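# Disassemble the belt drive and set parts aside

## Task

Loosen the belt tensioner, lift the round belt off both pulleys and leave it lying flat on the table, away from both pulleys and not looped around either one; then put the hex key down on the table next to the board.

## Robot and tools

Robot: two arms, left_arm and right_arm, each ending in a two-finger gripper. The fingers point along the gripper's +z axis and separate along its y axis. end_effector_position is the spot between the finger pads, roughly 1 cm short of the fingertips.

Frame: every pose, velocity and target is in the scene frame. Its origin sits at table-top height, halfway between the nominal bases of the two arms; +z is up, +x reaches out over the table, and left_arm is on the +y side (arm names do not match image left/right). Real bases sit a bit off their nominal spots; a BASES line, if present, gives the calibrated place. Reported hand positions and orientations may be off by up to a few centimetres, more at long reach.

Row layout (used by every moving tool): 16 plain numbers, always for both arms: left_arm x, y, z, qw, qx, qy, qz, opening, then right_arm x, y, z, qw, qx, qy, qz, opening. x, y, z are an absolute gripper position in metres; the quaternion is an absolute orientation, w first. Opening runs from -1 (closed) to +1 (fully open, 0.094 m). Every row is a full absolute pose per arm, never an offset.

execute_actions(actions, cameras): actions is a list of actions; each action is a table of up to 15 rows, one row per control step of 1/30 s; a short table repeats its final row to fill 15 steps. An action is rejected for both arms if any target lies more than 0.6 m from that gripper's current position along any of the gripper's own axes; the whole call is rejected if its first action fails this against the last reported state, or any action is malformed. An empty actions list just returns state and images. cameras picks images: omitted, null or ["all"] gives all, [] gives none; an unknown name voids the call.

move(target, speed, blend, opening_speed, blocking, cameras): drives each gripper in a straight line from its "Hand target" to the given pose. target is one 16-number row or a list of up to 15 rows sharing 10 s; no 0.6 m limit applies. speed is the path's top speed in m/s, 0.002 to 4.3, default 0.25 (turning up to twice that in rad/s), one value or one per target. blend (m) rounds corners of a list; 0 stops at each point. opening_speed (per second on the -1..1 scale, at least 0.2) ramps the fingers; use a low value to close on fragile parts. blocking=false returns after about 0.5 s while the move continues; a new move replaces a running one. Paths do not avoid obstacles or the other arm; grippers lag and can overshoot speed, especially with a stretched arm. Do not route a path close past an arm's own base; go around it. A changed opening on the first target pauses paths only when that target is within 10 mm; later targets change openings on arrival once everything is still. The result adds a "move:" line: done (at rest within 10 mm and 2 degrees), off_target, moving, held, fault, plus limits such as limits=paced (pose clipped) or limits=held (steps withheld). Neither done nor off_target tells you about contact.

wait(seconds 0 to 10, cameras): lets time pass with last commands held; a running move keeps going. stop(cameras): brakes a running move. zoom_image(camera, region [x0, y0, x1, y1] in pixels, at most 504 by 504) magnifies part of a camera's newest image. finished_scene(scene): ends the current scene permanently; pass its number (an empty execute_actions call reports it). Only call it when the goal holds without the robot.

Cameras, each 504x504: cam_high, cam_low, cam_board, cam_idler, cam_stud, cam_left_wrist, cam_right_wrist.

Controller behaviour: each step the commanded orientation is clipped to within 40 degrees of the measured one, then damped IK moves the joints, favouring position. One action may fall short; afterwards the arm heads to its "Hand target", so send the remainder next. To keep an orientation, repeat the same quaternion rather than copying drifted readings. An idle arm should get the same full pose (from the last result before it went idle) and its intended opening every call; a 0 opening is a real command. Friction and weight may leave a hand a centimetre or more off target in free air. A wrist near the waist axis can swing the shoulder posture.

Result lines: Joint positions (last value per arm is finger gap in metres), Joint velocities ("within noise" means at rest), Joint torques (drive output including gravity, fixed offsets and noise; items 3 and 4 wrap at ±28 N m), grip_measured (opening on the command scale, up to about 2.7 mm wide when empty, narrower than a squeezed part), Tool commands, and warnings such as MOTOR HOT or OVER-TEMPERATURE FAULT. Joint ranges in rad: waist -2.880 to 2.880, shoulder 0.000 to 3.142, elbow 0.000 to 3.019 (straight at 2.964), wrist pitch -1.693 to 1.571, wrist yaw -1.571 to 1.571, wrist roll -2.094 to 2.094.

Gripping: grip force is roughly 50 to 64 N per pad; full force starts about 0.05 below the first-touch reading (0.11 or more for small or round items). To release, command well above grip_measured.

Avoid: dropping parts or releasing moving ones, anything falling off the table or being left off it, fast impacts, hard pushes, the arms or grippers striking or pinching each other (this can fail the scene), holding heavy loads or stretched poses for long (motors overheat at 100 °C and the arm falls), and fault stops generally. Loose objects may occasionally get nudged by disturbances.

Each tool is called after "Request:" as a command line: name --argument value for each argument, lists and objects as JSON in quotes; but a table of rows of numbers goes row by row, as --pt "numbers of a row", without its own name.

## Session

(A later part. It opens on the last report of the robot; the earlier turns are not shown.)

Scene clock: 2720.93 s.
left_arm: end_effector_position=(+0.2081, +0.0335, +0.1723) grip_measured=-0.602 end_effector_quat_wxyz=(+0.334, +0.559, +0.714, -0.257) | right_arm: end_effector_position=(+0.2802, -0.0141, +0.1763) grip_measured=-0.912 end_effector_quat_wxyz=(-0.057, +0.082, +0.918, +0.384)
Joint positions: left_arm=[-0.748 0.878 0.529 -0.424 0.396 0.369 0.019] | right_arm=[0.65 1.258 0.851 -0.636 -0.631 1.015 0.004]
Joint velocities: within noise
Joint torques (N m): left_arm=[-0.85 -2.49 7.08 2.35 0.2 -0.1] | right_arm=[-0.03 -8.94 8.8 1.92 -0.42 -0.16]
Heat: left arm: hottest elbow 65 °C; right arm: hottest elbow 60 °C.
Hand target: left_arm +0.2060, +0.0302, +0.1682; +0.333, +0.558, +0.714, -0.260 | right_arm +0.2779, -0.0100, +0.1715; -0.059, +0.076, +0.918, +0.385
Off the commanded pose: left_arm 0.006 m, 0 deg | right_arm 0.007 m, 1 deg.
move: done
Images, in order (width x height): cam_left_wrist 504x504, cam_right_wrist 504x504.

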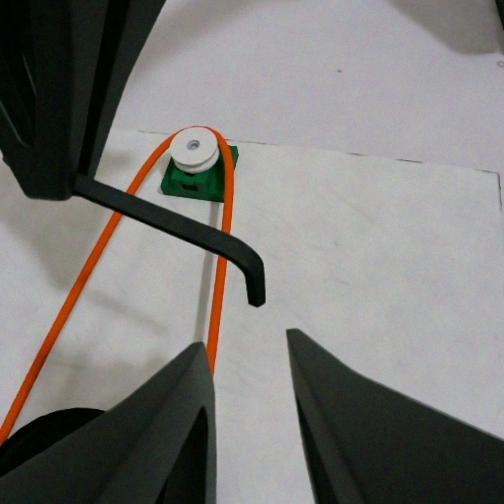

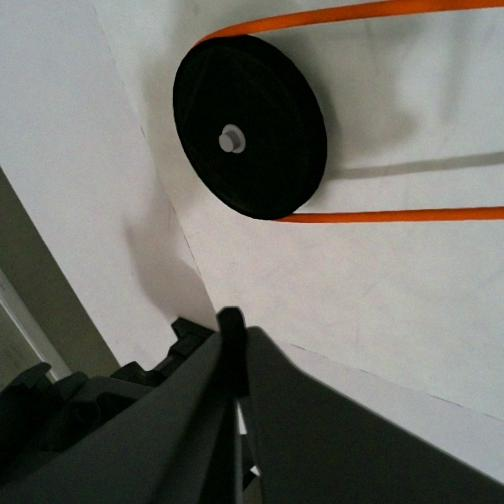

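Request:
zoom_image --camera "cam_left_wrist" --region '[190, 210, 310, 330]'

Scaled by 4.200.

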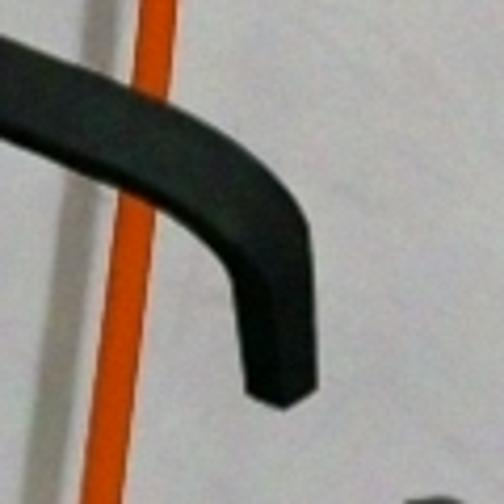

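Request:
move --pt "0.2140 0.0045 0.157 0.333 0.558 0.7142 -0.2602 -0.6 0.2781 -0.0099 0.1715 -0.0591 0.0761 0.9173 0.3847 -1" --speed 0.05 --cameras '["cam_left_wrist","cam_right_wrist"]'

Scene clock: 2743.93 s.
left_arm: end_effector_position=(+0.2120, +0.0131, +0.1507) grip_measured=-0.602 end_effector_quat_wxyz=(+0.325, +0.560, +0.718, -0.255) | right_arm: end_effector_position=(+0.2802, -0.0141, +0.1763) grip_measured=-0.912 end_effector_quat_wxyz=(-0.057, +0.082, +0.918, +0.384)
Joint positions: left_arm=[-0.792 0.982 0.529 -0.329 0.365 0.336 0.019] | right_arm=[0.65 1.258 0.851 -0.636 -0.631 1.015 0.004]
Joint velocities: within noise
Joint torques (N m): left_arm=[-0.85 -3.6 8.28 2.36 0.17 -0.1] | right_arm=[0.03 -8.88 8.77 1.96 -0.41 -0.17]
Heat: left arm: hottest elbow 63 °C; right arm: hottest elbow 59 °C.
Hand target: left_arm +0.2139, +0.0048, +0.1572; +0.333, +0.558, +0.714, -0.260 | right_arm +0.2779, -0.0100, +0.1715; -0.059, +0.076, +0.918, +0.385
Off the commanded pose: left_arm 0.011 m, 1 deg | right_arm 0.007 m, 1 deg.
move: off_target (left_arm)
Images, in order (width x height): cam_left_wrist 504x504, cam_right_wrist 504x504.

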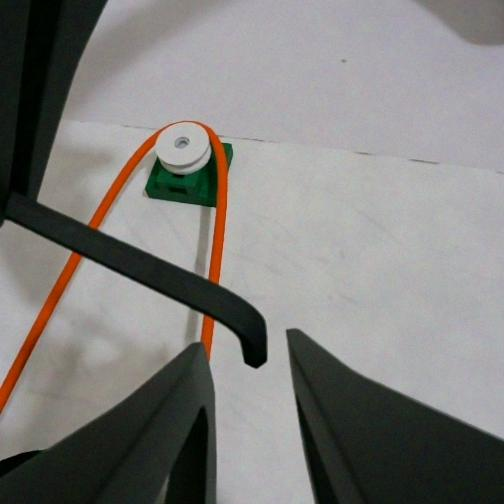

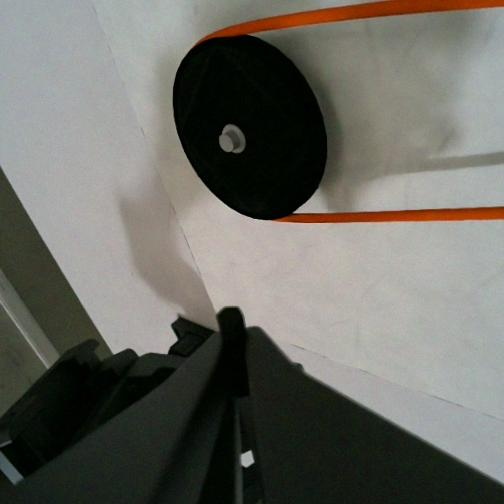

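Request:
move --pt "0.2080 0.0350 0.225 0.333 0.558 0.7142 -0.2602 -0.6 0.2781 -0.0099 0.1715 -0.0591 0.0761 0.9173 0.3847 -1" --pt "0.2100 0.0200 0.177 0.333 0.558 0.7142 -0.2602 -0.6 0.2781 -0.0099 0.1715 -0.0591 0.0761 0.9173 0.3847 -1" --speed 0.05 --cameras '["cam_left_wrist"]'

Scene clock: 2755.20 s.
left_arm: end_effector_position=(+0.2121, +0.0236, +0.1814) grip_measured=-0.602 end_effector_quat_wxyz=(+0.334, +0.557, +0.715, -0.258) | right_arm: end_effector_position=(+0.2802, -0.0141, +0.1763) grip_measured=-0.912 end_effector_quat_wxyz=(-0.057, +0.082, +0.918, +0.384)
Joint positions: left_arm=[-0.764 0.902 0.565 -0.432 0.385 0.352 0.019] | right_arm=[0.65 1.258 0.851 -0.636 -0.631 1.015 0.004]
Joint velocities: within noise
Joint torques (N m): left_arm=[-0.97 -2.9 7.12 2.44 0.19 -0.06] | right_arm=[0.03 -9 8.79 1.92 -0.42 -0.16]
Heat: left arm: hottest elbow 63 °C; right arm: hottest elbow 58 °C.
Hand target: left_arm +0.2099, +0.0202, +0.1771; +0.333, +0.558, +0.714, -0.260 | right_arm +0.2779, -0.0100, +0.1715; -0.059, +0.076, +0.918, +0.385
Off the commanded pose: left_arm 0.006 m, 0 deg | right_arm 0.007 m, 1 deg.
move: done
Images, in order (width x height): cam_left_wrist 504x504.

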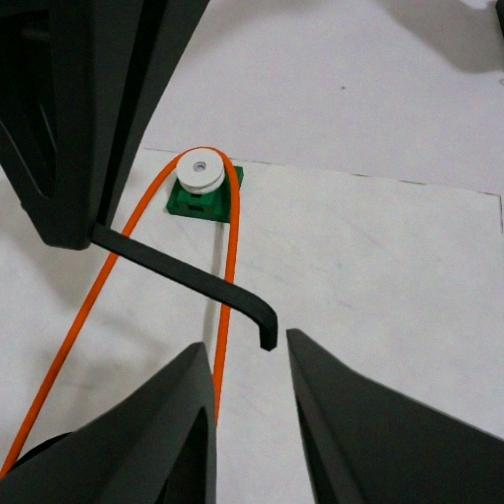

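Request:
execute_actions --actions '[]' --cameras '["cam_board","cam_low","cam_high"]'

Request:
zoom_image --camera "cam_board" --region '[180, 0, 430, 125]'

Request:
zoom_image --camera "cam_low" --region '[190, 170, 290, 270]'

Scene clock: 2770.20 s.
left_arm: end_effector_position=(+0.2120, +0.0235, +0.1815) grip_measured=-0.602 end_effector_quat_wxyz=(+0.334, +0.557, +0.715, -0.258) | right_arm: end_effector_position=(+0.2802, -0.0141, +0.1763) grip_measured=-0.912 end_effector_quat_wxyz=(-0.057, +0.082, +0.918, +0.384)
Joint positions: left_arm=[-0.764 0.902 0.565 -0.432 0.385 0.352 0.019] | right_arm=[0.65 1.258 0.851 -0.636 -0.631 1.015 0.004]
Joint velocities: within noise
Joint torques (N m): left_arm=[-0.85 -2.84 7.12 2.37 0.19 -0.06] | right_arm=[-0.03 -8.94 8.77 1.95 -0.41 -0.17]
Heat: left arm: hottest elbow 64 °C; right arm: hottest elbow 58 °C.
Hand target: left_arm +0.2098, +0.0201, +0.1771; +0.333, +0.558, +0.714, -0.260 | right_arm +0.2779, -0.0100, +0.1715; -0.059, +0.076, +0.918, +0.385
Tool commands: left_gripper/opening=-0.6 right_gripper/opening=-1.0
Off the commanded pose: left_arm 0.006 m, 0 deg | right_arm 0.007 m, 1 deg.
Images, in order (width x height): cam_high 504x504, cam_low 504x504, cam_board 504x504.

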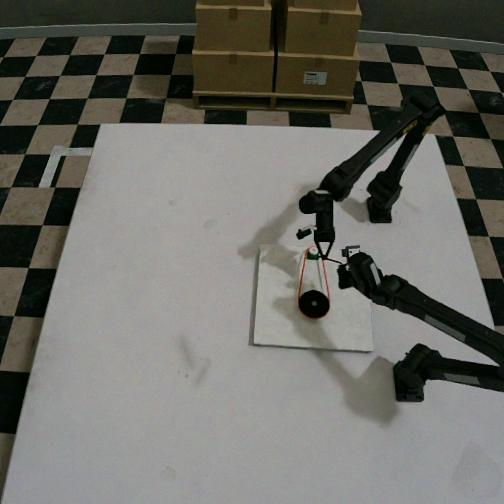

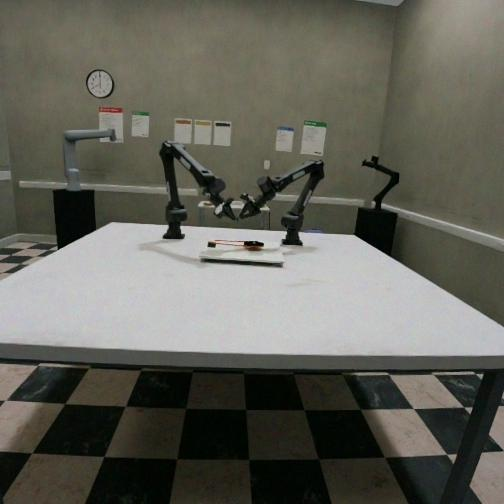

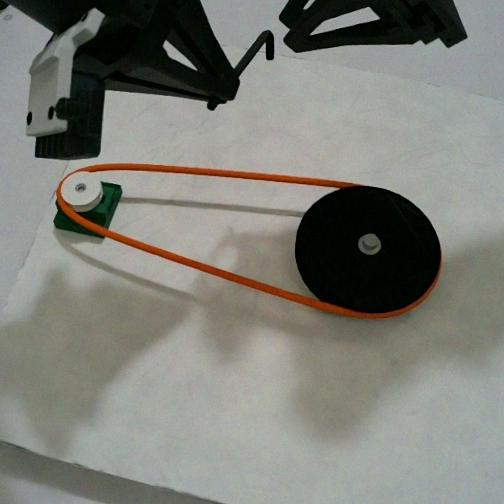

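Scaled by 2.016.

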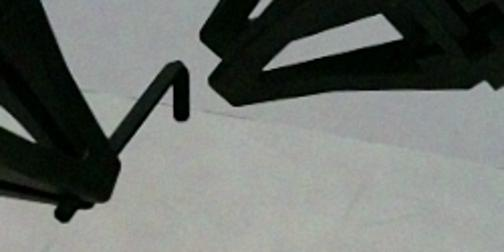

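Scaled by 5.040.

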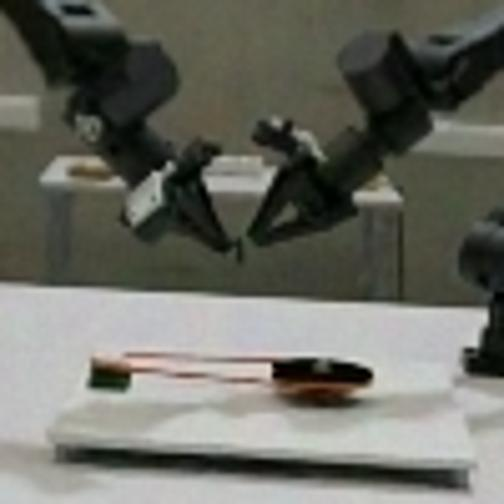

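Request:
move --pt "0.2091 0.0050 0.170 0.333 0.558 0.7142 -0.2602 -0.6 0.2781 -0.0099 0.1715 -0.0591 0.0761 0.9173 0.3847 -1" --speed 0.05 --cameras '["cam_left_wrist","cam_board"]'

Request:
zoom_image --camera "cam_board" --region '[180, 0, 430, 125]'

Scene clock: 2780.87 s.
left_arm: end_effector_position=(+0.2114, +0.0100, +0.1722) grip_measured=-0.602 end_effector_quat_wxyz=(+0.332, +0.558, +0.716, -0.256) | right_arm: end_effector_position=(+0.2802, -0.0141, +0.1763) grip_measured=-0.912 end_effector_quat_wxyz=(-0.057, +0.082, +0.918, +0.384)
Joint positions: left_arm=[-0.803 0.949 0.565 -0.38 0.354 0.327 0.019] | right_arm=[0.65 1.258 0.851 -0.636 -0.631 1.015 0.004]
Joint velocities: within noise
Joint torques (N m): left_arm=[-1.2 -3.43 7.27 2.47 0.23 -0.1] | right_arm=[0.15 -9 8.79 1.95 -0.41 -0.17]
Heat: left arm: hottest elbow 64 °C; right arm: hottest elbow 58 °C.
Hand target: left_arm +0.2090, +0.0052, +0.1701; +0.333, +0.558, +0.714, -0.260 | right_arm +0.2780, -0.0101, +0.1715; -0.059, +0.076, +0.918, +0.385
Off the commanded pose: left_arm 0.006 m, 1 deg | right_arm 0.007 m, 1 deg.
move: done
Images, in order (width x height): cam_board 504x504, cam_left_wrist 504x504.

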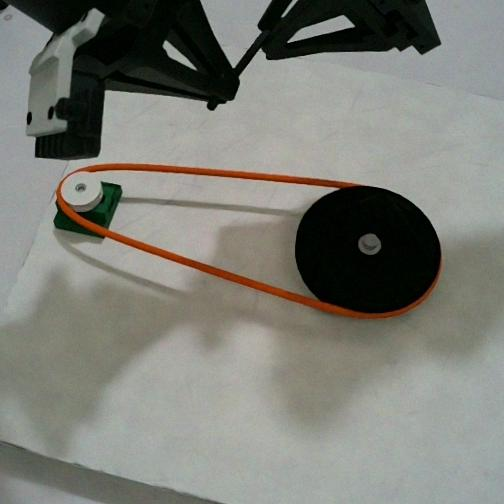

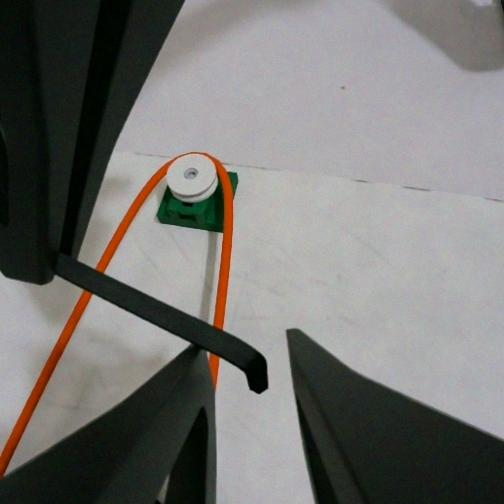

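Scaled by 2.016.

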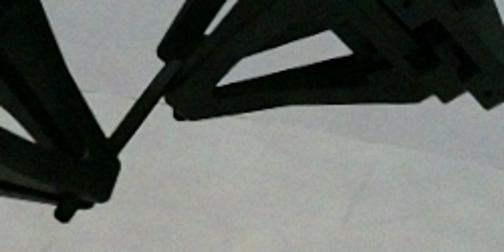

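Request:
move --pt "0.2083 -0.0015 0.170 0.333 0.558 0.7142 -0.2602 -0.6 0.2781 -0.0099 0.1715 -0.0591 0.0761 0.9173 0.3847 -1" --speed 0.05 --cameras '["cam_left_wrist","cam_board"]'

Request:
zoom_image --camera "cam_board" --region '[180, 0, 430, 125]'

Request:
zoom_image --camera "cam_left_wrist" --region '[170, 310, 320, 460]'

Scene clock: 2791.33 s.
left_arm: end_effector_position=(+0.2110, +0.0070, +0.1677) grip_measured=-0.602 end_effector_quat_wxyz=(+0.328, +0.556, +0.720, -0.253) | right_arm: end_effector_position=(+0.2801, -0.0140, +0.1763) grip_measured=-0.912 end_effector_quat_wxyz=(-0.057, +0.082, +0.918, +0.384)
Joint positions: left_arm=[-0.816 0.964 0.565 -0.371 0.338 0.312 0.019] | right_arm=[0.65 1.258 0.851 -0.636 -0.631 1.015 0.004]
Joint velocities: within noise
Joint torques (N m): left_arm=[-1.44 -3.66 7.71 2.58 0.33 -0.07] | right_arm=[0.09 -9 8.77 1.91 -0.41 -0.16]
Heat: left arm: hottest elbow 65 °C; right arm: hottest elbow 58 °C.
Hand target: left_arm +0.2081, -0.0012, +0.1702; +0.333, +0.558, +0.714, -0.260 | right_arm +0.2779, -0.0100, +0.1715; -0.059, +0.076, +0.918, +0.385
Off the commanded pose: left_arm 0.009 m, 1 deg | right_arm 0.007 m, 1 deg.
move: done
Images, in order (width x height): cam_board 504x504, cam_left_wrist 504x504.

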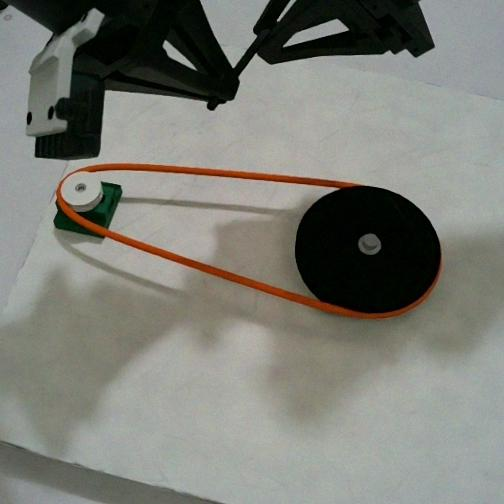

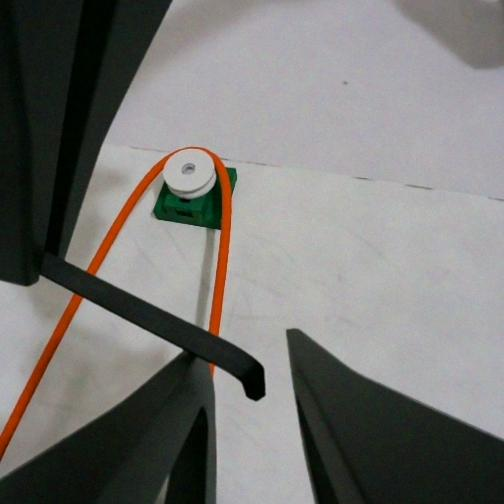

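Scaled by 2.016.

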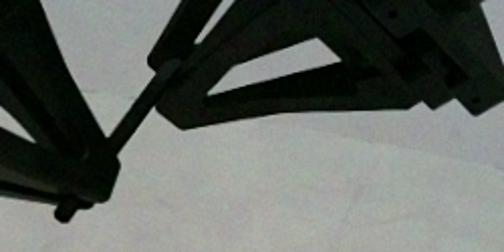

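Scaled by 3.360.

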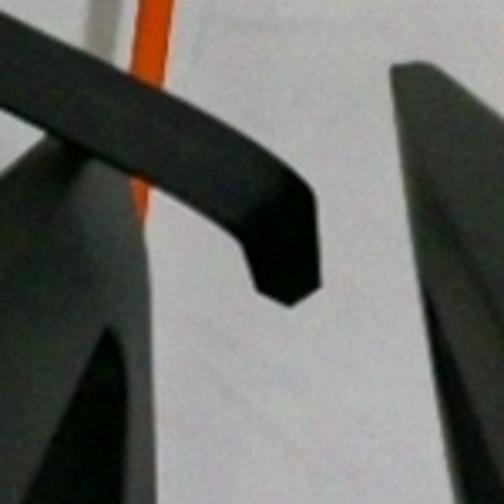

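Request:
move --pt "0.2083 -0.0025 0.170 0.333 0.558 0.7142 -0.2602 -0.6 0.2781 -0.0089 0.1660 -0.0591 0.0761 0.9173 0.3847 -1" --speed 0.05 --cameras '["cam_left_wrist","cam_board"]'

Request:
zoom_image --camera "cam_board" --region '[180, 0, 430, 125]'

Request:
zoom_image --camera "cam_left_wrist" --region '[170, 310, 320, 460]'

Scene clock: 2800.13 s.
left_arm: end_effector_position=(+0.2107, +0.0066, +0.1659) grip_measured=-0.602 end_effector_quat_wxyz=(+0.326, +0.556, +0.722, -0.252) | right_arm: end_effector_position=(+0.2799, -0.0142, +0.1741) grip_measured=-0.912 end_effector_quat_wxyz=(-0.057, +0.081, +0.917, +0.385)
Joint positions: left_arm=[-0.818 0.968 0.565 -0.371 0.335 0.31 0.019] | right_arm=[0.65 1.259 0.844 -0.627 -0.631 1.015 0.004]
Joint velocities: within noise
Joint torques (N m): left_arm=[-1.32 -3.84 7.82 2.63 0.37 -0.08] | right_arm=[0.21 -8.35 8.49 2.26 -0.36 -0.13]
Heat: left arm: hottest elbow 65 °C; right arm: hottest elbow 58 °C.
Hand target: left_arm +0.2081, -0.0022, +0.1701; +0.333, +0.558, +0.714, -0.260 | right_arm +0.2778, -0.0092, +0.1660; -0.059, +0.076, +0.918, +0.385
Off the commanded pose: left_arm 0.010 m, 2 deg | right_arm 0.010 m, 1 deg.
move: done
Images, in order (width x height): cam_board 504x504, cam_left_wrist 504x504.

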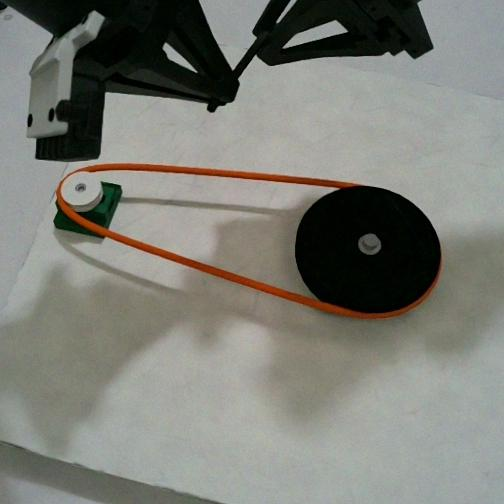

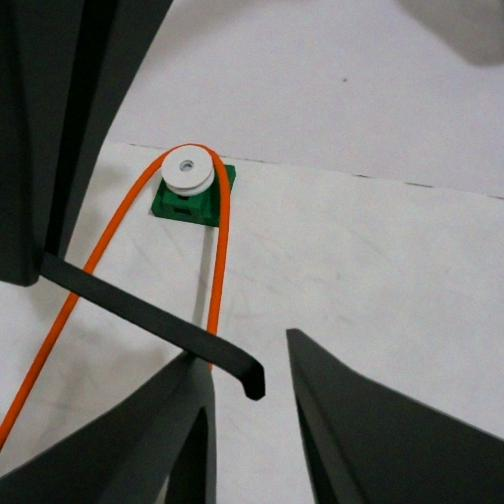

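Scaled by 2.016.

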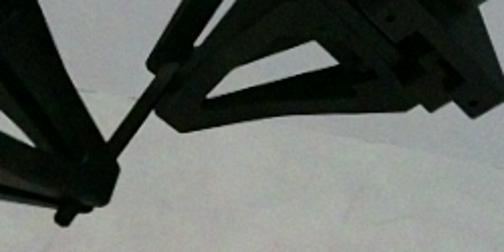

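Scaled by 3.360.

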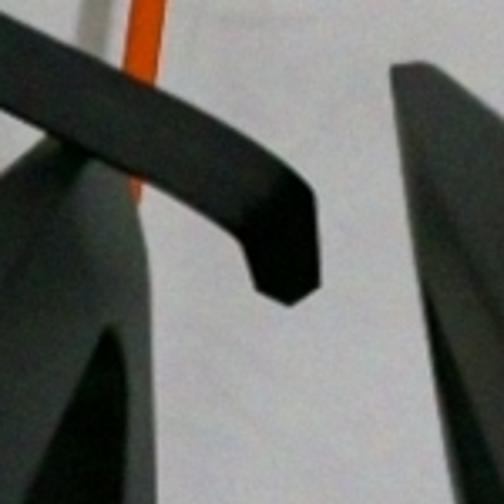

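Request:
move --pt "0.2000 0.0420 0.205 0.333 0.558 0.7142 -0.2602 -0.6 0.2781 -0.0099 0.1715 -0.0591 0.0761 0.9173 0.3847 -1" --pt "0.1500 0.0300 0.235 0.4185 0.1261 0.8975 -0.0588 -0.6 0.2781 -0.0099 0.1715 -0.0591 0.0761 0.9173 0.3847 -1" --speed 0.08 --cameras '["cam_left_wrist","cam_board"]'

Scene clock: 2844.50 s.
left_arm: end_effector_position=(+0.1517, +0.0486, +0.2099) grip_measured=-0.602 end_effector_quat_wxyz=(+0.413, +0.136, +0.900, -0.036) | right_arm: end_effector_position=(+0.2797, -0.0139, +0.1744) grip_measured=-0.912 end_effector_quat_wxyz=(-0.057, +0.081, +0.917, +0.386)
Joint positions: left_arm=[-1.442 0.957 0.727 -0.991 -0.798 -1.035 0.019] | right_arm=[0.65 1.259 0.844 -0.626 -0.634 1.015 0.004]
Joint velocities: within noise
Joint torques (N m): left_arm=[-0.85 -3.02 11.7 0.64 -0.58 -0.1] | right_arm=[0.09 -9 9.26 1.58 -0.29 -0.16]
Heat: left arm: hottest elbow 67 °C; right arm: hottest elbow 59 °C.
Hand target: left_arm +0.1498, +0.0314, +0.2348; +0.418, +0.126, +0.897, -0.059 | right_arm +0.2781, -0.0100, +0.1715; -0.059, +0.076, +0.918, +0.385
Off the commanded pose: left_arm 0.031 m, 3 deg | right_arm 0.005 m, 1 deg.
move: off_target (left_arm)
Images, in order (width x height): cam_board 504x504, cam_left_wrist 504x504.

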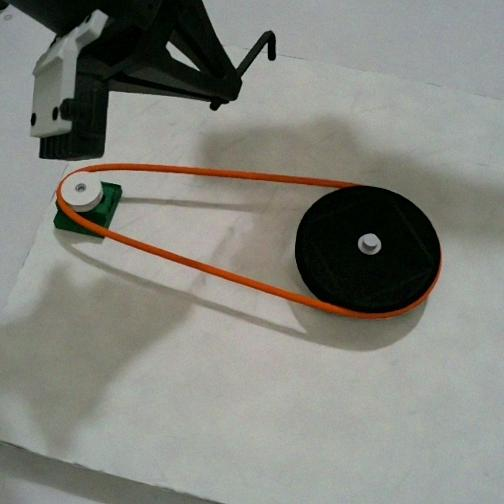

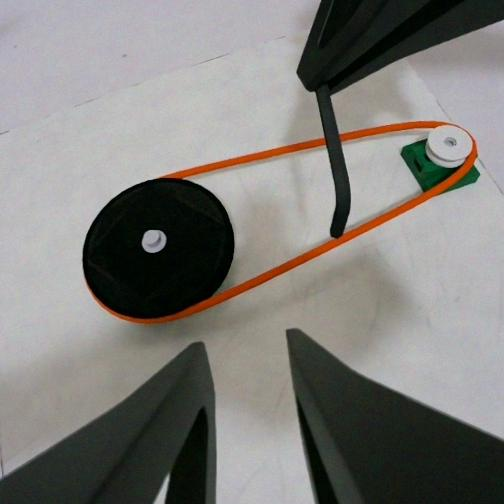

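Request:
move --pt "0.1620 -0.0030 0.235 0.4185 0.1261 0.8975 -0.0588 -0.6 0.2781 -0.0099 0.1715 -0.0591 0.0761 0.9173 0.3847 -1" --speed 0.08 --cameras '["cam_left_wrist","cam_board"]'

Scene clock: 2850.13 s.
left_arm: end_effector_position=(+0.1555, +0.0185, +0.2099) grip_measured=-0.602 end_effector_quat_wxyz=(+0.412, +0.139, +0.900, -0.034) | right_arm: end_effector_position=(+0.2797, -0.0139, +0.1744) grip_measured=-0.912 end_effector_quat_wxyz=(-0.057, +0.081, +0.917, +0.386)
Joint positions: left_arm=[-1.437 1.053 0.786 -0.953 -0.793 -1.024 0.019] | right_arm=[0.65 1.259 0.844 -0.626 -0.634 1.015 0.004]
Joint velocities: within noise
Joint torques (N m): left_arm=[1.32 -4.42 11.59 1.52 -0.39 0.14] | right_arm=[0.09 -9.05 9.28 1.51 -0.29 -0.16]
Heat: left arm: hottest elbow 67 °C; right arm: hottest elbow 59 °C.
Hand target: left_arm +0.1612, -0.0010, +0.2354; +0.419, +0.126, +0.897, -0.059 | right_arm +0.2781, -0.0100, +0.1715; -0.059, +0.076, +0.918, +0.385
Off the commanded pose: left_arm 0.034 m, 3 deg | right_arm 0.005 m, 1 deg.
move: off_target (left_arm)
Images, in order (width x height): cam_board 504x504, cam_left_wrist 504x504.

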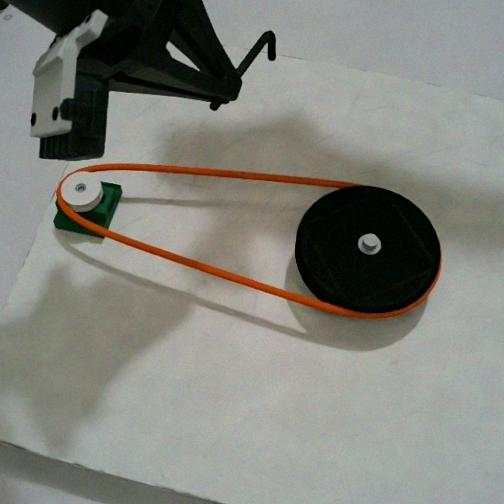

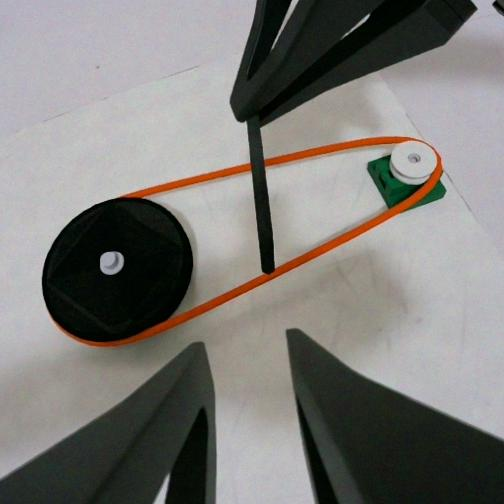

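Request:
zoom_image --camera "cam_left_wrist" --region '[200, 100, 380, 280]'

Scaled by 2.800.

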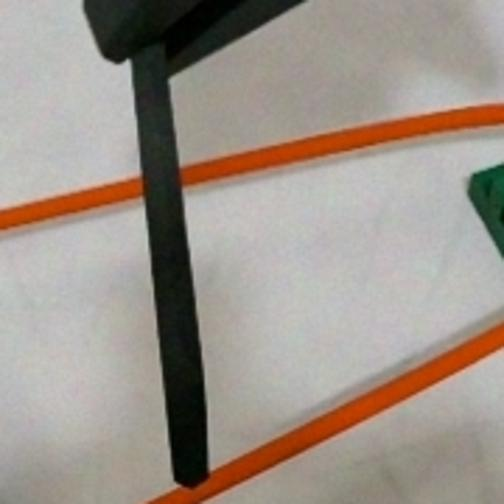

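Request:
move --pt "0.1880 -0.0165 0.207 0.4185 0.1261 0.8975 -0.0588 -0.6 0.2781 -0.0099 0.1715 -0.0591 0.0761 0.9173 0.3847 -1" --speed 0.06 --cameras '["cam_left_wrist","cam_board"]'

Request:
zoom_image --camera "cam_left_wrist" --region '[180, 180, 360, 360]'

Scene clock: 2861.90 s.
left_arm: end_effector_position=(+0.1819, -0.0060, +0.1972) grip_measured=-0.602 end_effector_quat_wxyz=(+0.414, +0.132, +0.899, -0.049) | right_arm: end_effector_position=(+0.2797, -0.0139, +0.1744) grip_measured=-0.912 end_effector_quat_wxyz=(-0.057, +0.081, +0.917, +0.386)
Joint positions: left_arm=[-1.358 1.12 0.786 -0.784 -0.759 -0.927 0.019] | right_arm=[0.65 1.259 0.844 -0.626 -0.634 1.015 0.004]
Joint velocities: within noise
Joint torques (N m): left_arm=[1.2 -5.48 9.16 1.76 -0.34 0.15] | right_arm=[-0.09 -9 9.29 1.58 -0.29 -0.17]
Heat: left arm: hottest elbow 69 °C; right arm: hottest elbow 59 °C.
Hand target: left_arm +0.1877, -0.0160, +0.2072; +0.419, +0.126, +0.897, -0.059 | right_arm +0.2781, -0.0100, +0.1715; -0.059, +0.076, +0.918, +0.385
Off the commanded pose: left_arm 0.016 m, 1 deg | right_arm 0.005 m, 1 deg.
move: off_target (left_arm)
Images, in order (width x height): cam_board 504x504, cam_left_wrist 504x504.

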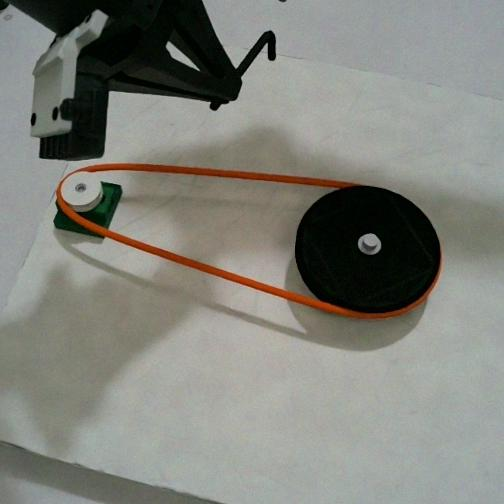

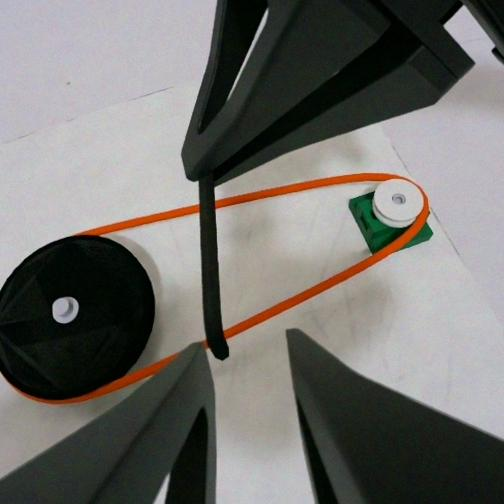

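Scaled by 2.800.

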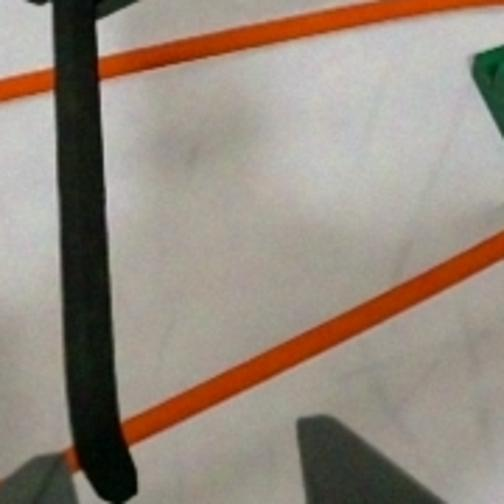

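Request:
move --pt "0.1880 0.0120 0.207 0.4185 0.1261 0.8975 -0.0588 -0.6 0.2781 -0.0099 0.1715 -0.0591 0.0761 0.9173 0.3847 -1" --speed 0.04 --cameras '["cam_left_wrist"]'

Scene clock: 2869.20 s.
left_arm: end_effector_position=(+0.1849, +0.0075, +0.2056) grip_measured=-0.602 end_effector_quat_wxyz=(+0.417, +0.127, +0.898, -0.058) | right_arm: end_effector_position=(+0.2797, -0.0139, +0.1744) grip_measured=-0.912 end_effector_quat_wxyz=(-0.057, +0.081, +0.917, +0.386)
Joint positions: left_arm=[-1.34 1.061 0.763 -0.784 -0.75 -0.906 0.019] | right_arm=[0.65 1.259 0.844 -0.626 -0.634 1.015 0.004]
Joint velocities: within noise
Joint torques (N m): left_arm=[1.2 -7 6.8 1.4 -0.32 0.15] | right_arm=[0.09 -9 9.28 1.55 -0.3 -0.17]
Heat: left arm: hottest elbow 69 °C; right arm: hottest elbow 60 °C.
Hand target: left_arm +0.1880, +0.0119, +0.2071; +0.419, +0.126, +0.897, -0.059 | right_arm +0.2781, -0.0100, +0.1715; -0.059, +0.076, +0.918, +0.385
Off the commanded pose: left_arm 0.006 m, 0 deg | right_arm 0.005 m, 1 deg.
move: done
Images, in order (width x height): cam_left_wrist 504x504.

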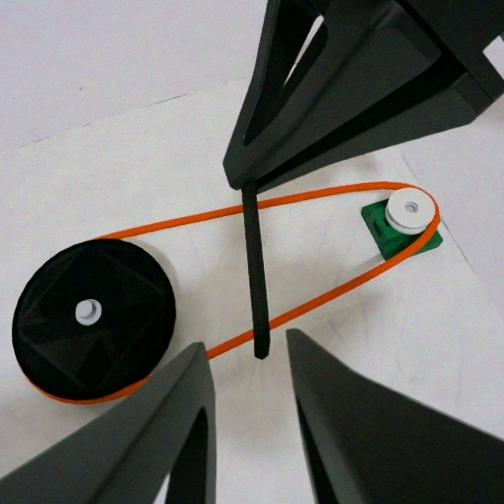

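Request:
move --pt "0.1960 -0.0060 0.192 0.4185 0.1261 0.8975 -0.0588 -0.6 0.2781 -0.0099 0.1715 -0.0591 0.0761 0.9173 0.3847 -1" --speed 0.04 --cameras '["cam_left_wrist"]'

Scene clock: 2875.40 s.
left_arm: end_effector_position=(+0.1915, -0.0048, +0.1950) grip_measured=-0.602 end_effector_quat_wxyz=(+0.418, +0.126, +0.898, -0.061) | right_arm: end_effector_position=(+0.2797, -0.0139, +0.1744) grip_measured=-0.912 end_effector_quat_wxyz=(-0.057, +0.081, +0.917, +0.386)
Joint positions: left_arm=[-1.327 1.108 0.762 -0.719 -0.744 -0.889 0.019] | right_arm=[0.65 1.259 0.844 -0.626 -0.634 1.015 0.004]
Joint velocities: within noise
Joint torques (N m): left_arm=[1.26 -5.36 7.15 1.83 -0.32 0.13] | right_arm=[0.09 -9.11 9.26 1.54 -0.29 -0.17]
Heat: left arm: hottest elbow 69 °C; right arm: hottest elbow 60 °C.
Hand target: left_arm +0.1959, -0.0058, +0.1919; +0.418, +0.126, +0.898, -0.058 | right_arm +0.2781, -0.0100, +0.1715; -0.059, +0.076, +0.918, +0.385
Off the commanded pose: left_arm 0.006 m, 0 deg | right_arm 0.005 m, 1 deg.
move: done
Images, in order (width x height): cam_left_wrist 504x504.

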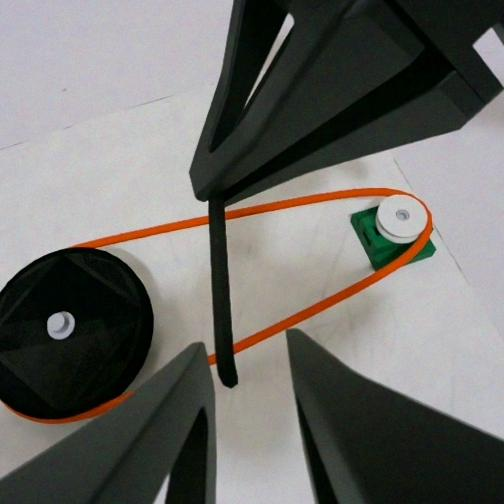

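Request:
move --pt "0.2010 -0.0010 0.180 0.4185 0.1261 0.8975 -0.0588 -0.6 0.2781 -0.0099 0.1715 -0.0591 0.0761 0.9173 0.3847 -1" --speed 0.04 --cameras '["cam_left_wrist"]'

Scene clock: 2880.87 s.
left_arm: end_effector_position=(+0.1970, -0.0019, +0.1860) grip_measured=-0.602 end_effector_quat_wxyz=(+0.419, +0.125, +0.897, -0.064) | right_arm: end_effector_position=(+0.2797, -0.0139, +0.1744) grip_measured=-0.912 end_effector_quat_wxyz=(-0.057, +0.081, +0.917, +0.386)
Joint positions: left_arm=[-1.307 1.108 0.734 -0.668 -0.734 -0.867 0.019] | right_arm=[0.65 1.259 0.844 -0.626 -0.634 1.015 0.004]
Joint velocities: within noise
Joint torques (N m): left_arm=[1.2 -5.42 6.67 1.84 -0.32 0.13] | right_arm=[0.03 -9.05 9.26 1.55 -0.29 -0.17]
Heat: left arm: hottest elbow 68 °C; right arm: hottest elbow 60 °C.
Hand target: left_arm +0.2009, -0.0008, +0.1800; +0.418, +0.126, +0.898, -0.059 | right_arm +0.2781, -0.0100, +0.1715; -0.059, +0.076, +0.918, +0.385
Off the commanded pose: left_arm 0.007 m, 1 deg | right_arm 0.005 m, 1 deg.
move: done
Images, in order (width x height): cam_left_wrist 504x504.

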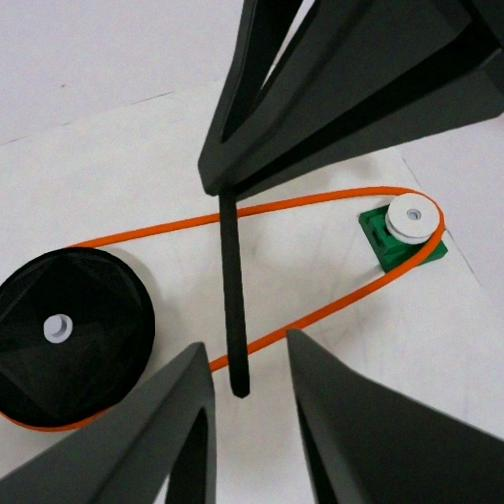

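Request:
move --pt "0.2110 0.0000 0.163 0.4185 0.1261 0.8975 -0.0588 -0.6 0.2781 -0.0099 0.1715 -0.0591 0.0761 0.9173 0.3847 -1" --speed 0.03 --cameras '["cam_left_wrist","cam_board"]'

Request:
zoom_image --camera "cam_board" --region '[180, 0, 430, 125]'

Request:
zoom_image --camera "cam_left_wrist" --region '[160, 310, 340, 490]'

Scene clock: 2889.97 s.
left_arm: end_effector_position=(+0.2069, -0.0012, +0.1689) grip_measured=-0.602 end_effector_quat_wxyz=(+0.419, +0.125, +0.897, -0.064) | right_arm: end_effector_position=(+0.2797, -0.0139, +0.1744) grip_measured=-0.912 end_effector_quat_wxyz=(-0.057, +0.081, +0.917, +0.386)
Joint positions: left_arm=[-1.275 1.131 0.699 -0.586 -0.717 -0.83 0.019] | right_arm=[0.65 1.259 0.844 -0.626 -0.634 1.015 0.004]
Joint velocities: within noise
Joint torques (N m): left_arm=[1.2 -5.42 6.56 1.96 -0.29 0.14] | right_arm=[0.09 -9.05 9.28 1.54 -0.29 -0.16]
Heat: left arm: hottest elbow 68 °C; right arm: hottest elbow 60 °C.
Hand target: left_arm +0.2108, +0.0002, +0.1630; +0.418, +0.126, +0.898, -0.059 | right_arm +0.2781, -0.0100, +0.1715; -0.059, +0.076, +0.918, +0.385
Off the commanded pose: left_arm 0.007 m, 1 deg | right_arm 0.005 m, 1 deg.
move: done
Images, in order (width x height): cam_board 504x504, cam_left_wrist 504x504.

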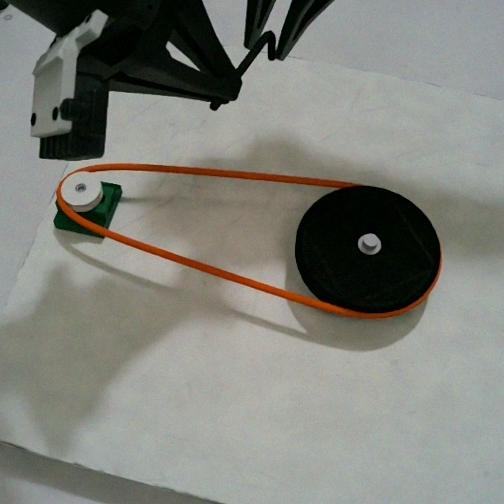

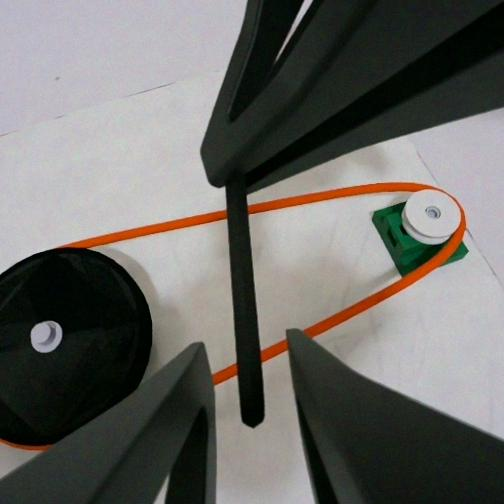

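Scaled by 2.016.

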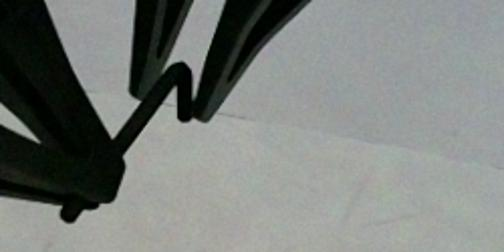

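Scaled by 2.800.

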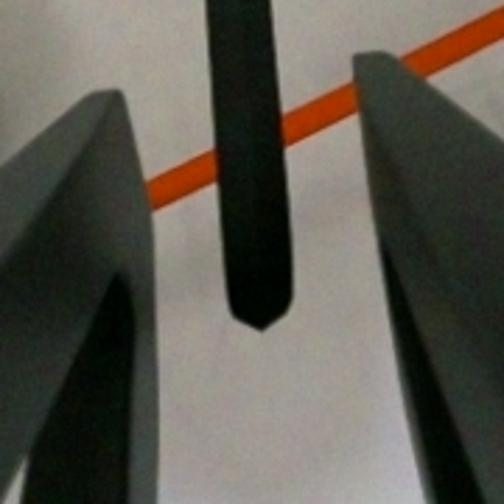

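Request:
move --pt "0.2110 0.0000 0.163 0.4185 0.1261 0.8975 -0.0588 -1 0.2781 -0.0099 0.1715 -0.0591 0.0761 0.9173 0.3847 -1" --speed 0.03 --opening_speed 0.2 --cameras '["cam_left_wrist","cam_board","cam_right_wrist"]'

Request:
zoom_image --camera "cam_board" --region '[180, 0, 430, 125]'

Scene clock: 2897.63 s.
left_arm: end_effector_position=(+0.2069, -0.0017, +0.1690) grip_measured=-0.916 end_effector_quat_wxyz=(+0.418, +0.129, +0.897, -0.063) | right_arm: end_effector_position=(+0.2797, -0.0139, +0.1744) grip_measured=-0.913 end_effector_quat_wxyz=(-0.057, +0.081, +0.917, +0.386)
Joint positions: left_arm=[-1.275 1.131 0.699 -0.584 -0.715 -0.821 0.004] | right_arm=[0.65 1.259 0.844 -0.626 -0.634 1.015 0.004]
Joint velocities: within noise
Joint torques (N m): left_arm=[1.14 -5.48 6.56 1.87 -0.37 0.06] | right_arm=[0.15 -9.05 9.28 1.54 -0.31 -0.16]
Heat: left arm: hottest elbow 67 °C; right arm: hottest elbow 60 °C.
Hand target: left_arm +0.2109, +0.0002, +0.1630; +0.418, +0.126, +0.898, -0.059 | right_arm +0.2781, -0.0100, +0.1715; -0.059, +0.076, +0.918, +0.385
Off the commanded pose: left_arm 0.007 m, 1 deg | right_arm 0.005 m, 1 deg.
move: done
Images, in order (width x height): cam_board 504x504, cam_left_wrist 504x504, cam_right_wrist 504x504.

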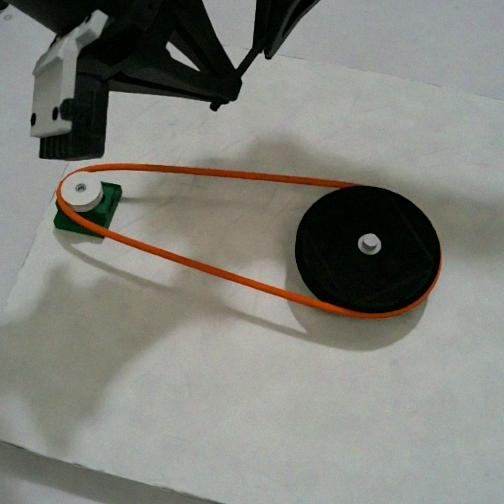

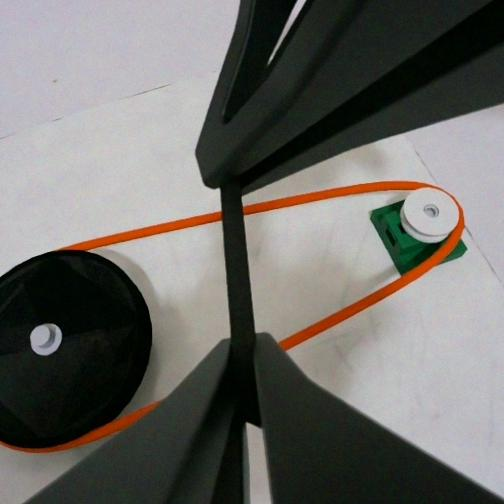

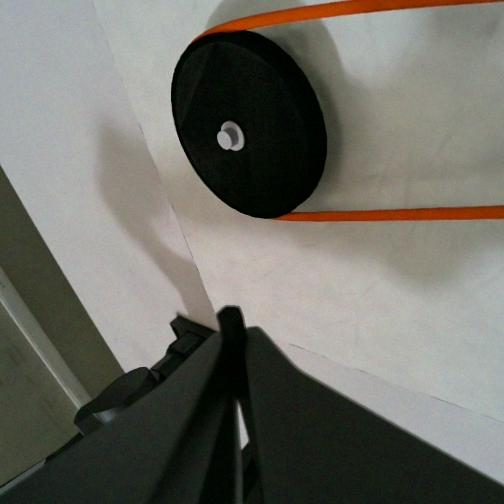

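Scaled by 2.016.

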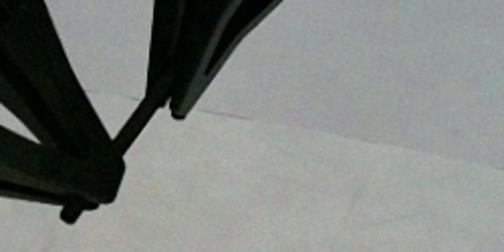

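Request:
move --pt "0.2110 0.0000 0.163 0.4185 0.1261 0.8975 -0.0588 -1 0.2781 -0.0099 0.1715 -0.0591 0.0761 0.9173 0.3847 -0.6" --pt "0.2110 0.0000 0.163 0.4185 0.1261 0.8975 -0.0588 -1 0.2690 -0.055 0.245 -0.0591 0.0761 0.9173 0.3847 -0.6" --speed 0.06 --opening_speed 0.2 --cameras '["cam_left_wrist","cam_board","cam_right_wrist"]'

Request:
zoom_image --camera "cam_board" --region '[180, 0, 430, 125]'

Request:
zoom_image --camera "cam_right_wrist" --region '[150, 200, 400, 450]'

Scene clock: 2909.33 s.
left_arm: end_effector_position=(+0.2069, -0.0018, +0.1688) grip_measured=-0.916 end_effector_quat_wxyz=(+0.418, +0.129, +0.897, -0.063) | right_arm: end_effector_position=(+0.2538, -0.0591, +0.2176) grip_measured=-0.603 end_effector_quat_wxyz=(-0.080, +0.084, +0.922, +0.369)
Joint positions: left_arm=[-1.275 1.132 0.699 -0.583 -0.715 -0.82 0.004] | right_arm=[0.583 1.12 0.874 -0.907 -0.674 0.924 0.019]
Joint velocities: within noise
Joint torques (N m): left_arm=[1.2 -5.42 6.56 1.84 -0.38 0.06] | right_arm=[-1.67 -8.41 14.12 0.64 -0.42 -0.24]
Heat: left arm: hottest elbow 65 °C; right arm: hottest elbow 61 °C.
Hand target: left_arm +0.2108, +0.0002, +0.1630; +0.418, +0.126, +0.898, -0.059 | right_arm +0.2679, -0.0556, +0.2447; -0.059, +0.076, +0.918, +0.385
Off the commanded pose: left_arm 0.007 m, 1 deg | right_arm 0.032 m, 3 deg.
move: off_target (right_arm)
Images, in order (width x height): cam_board 504x504, cam_left_wrist 504x504, cam_right_wrist 504x504.

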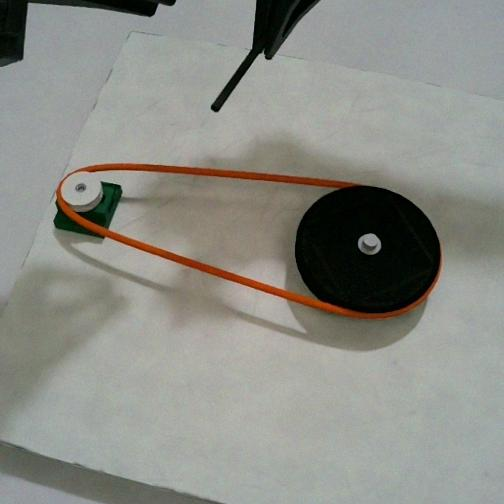

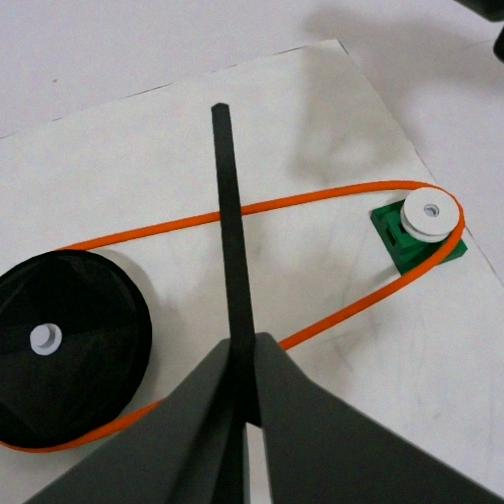

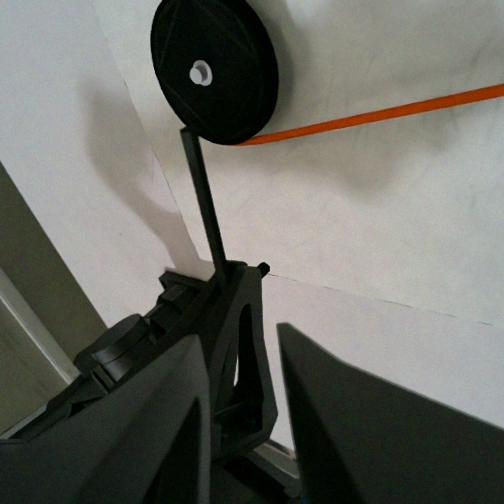

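Scaled by 2.016.

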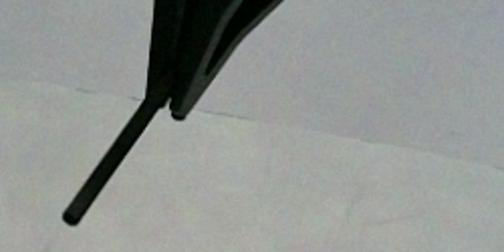

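Scaled by 2.016.

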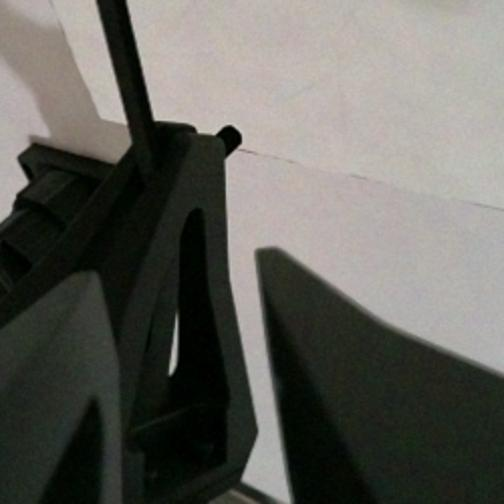

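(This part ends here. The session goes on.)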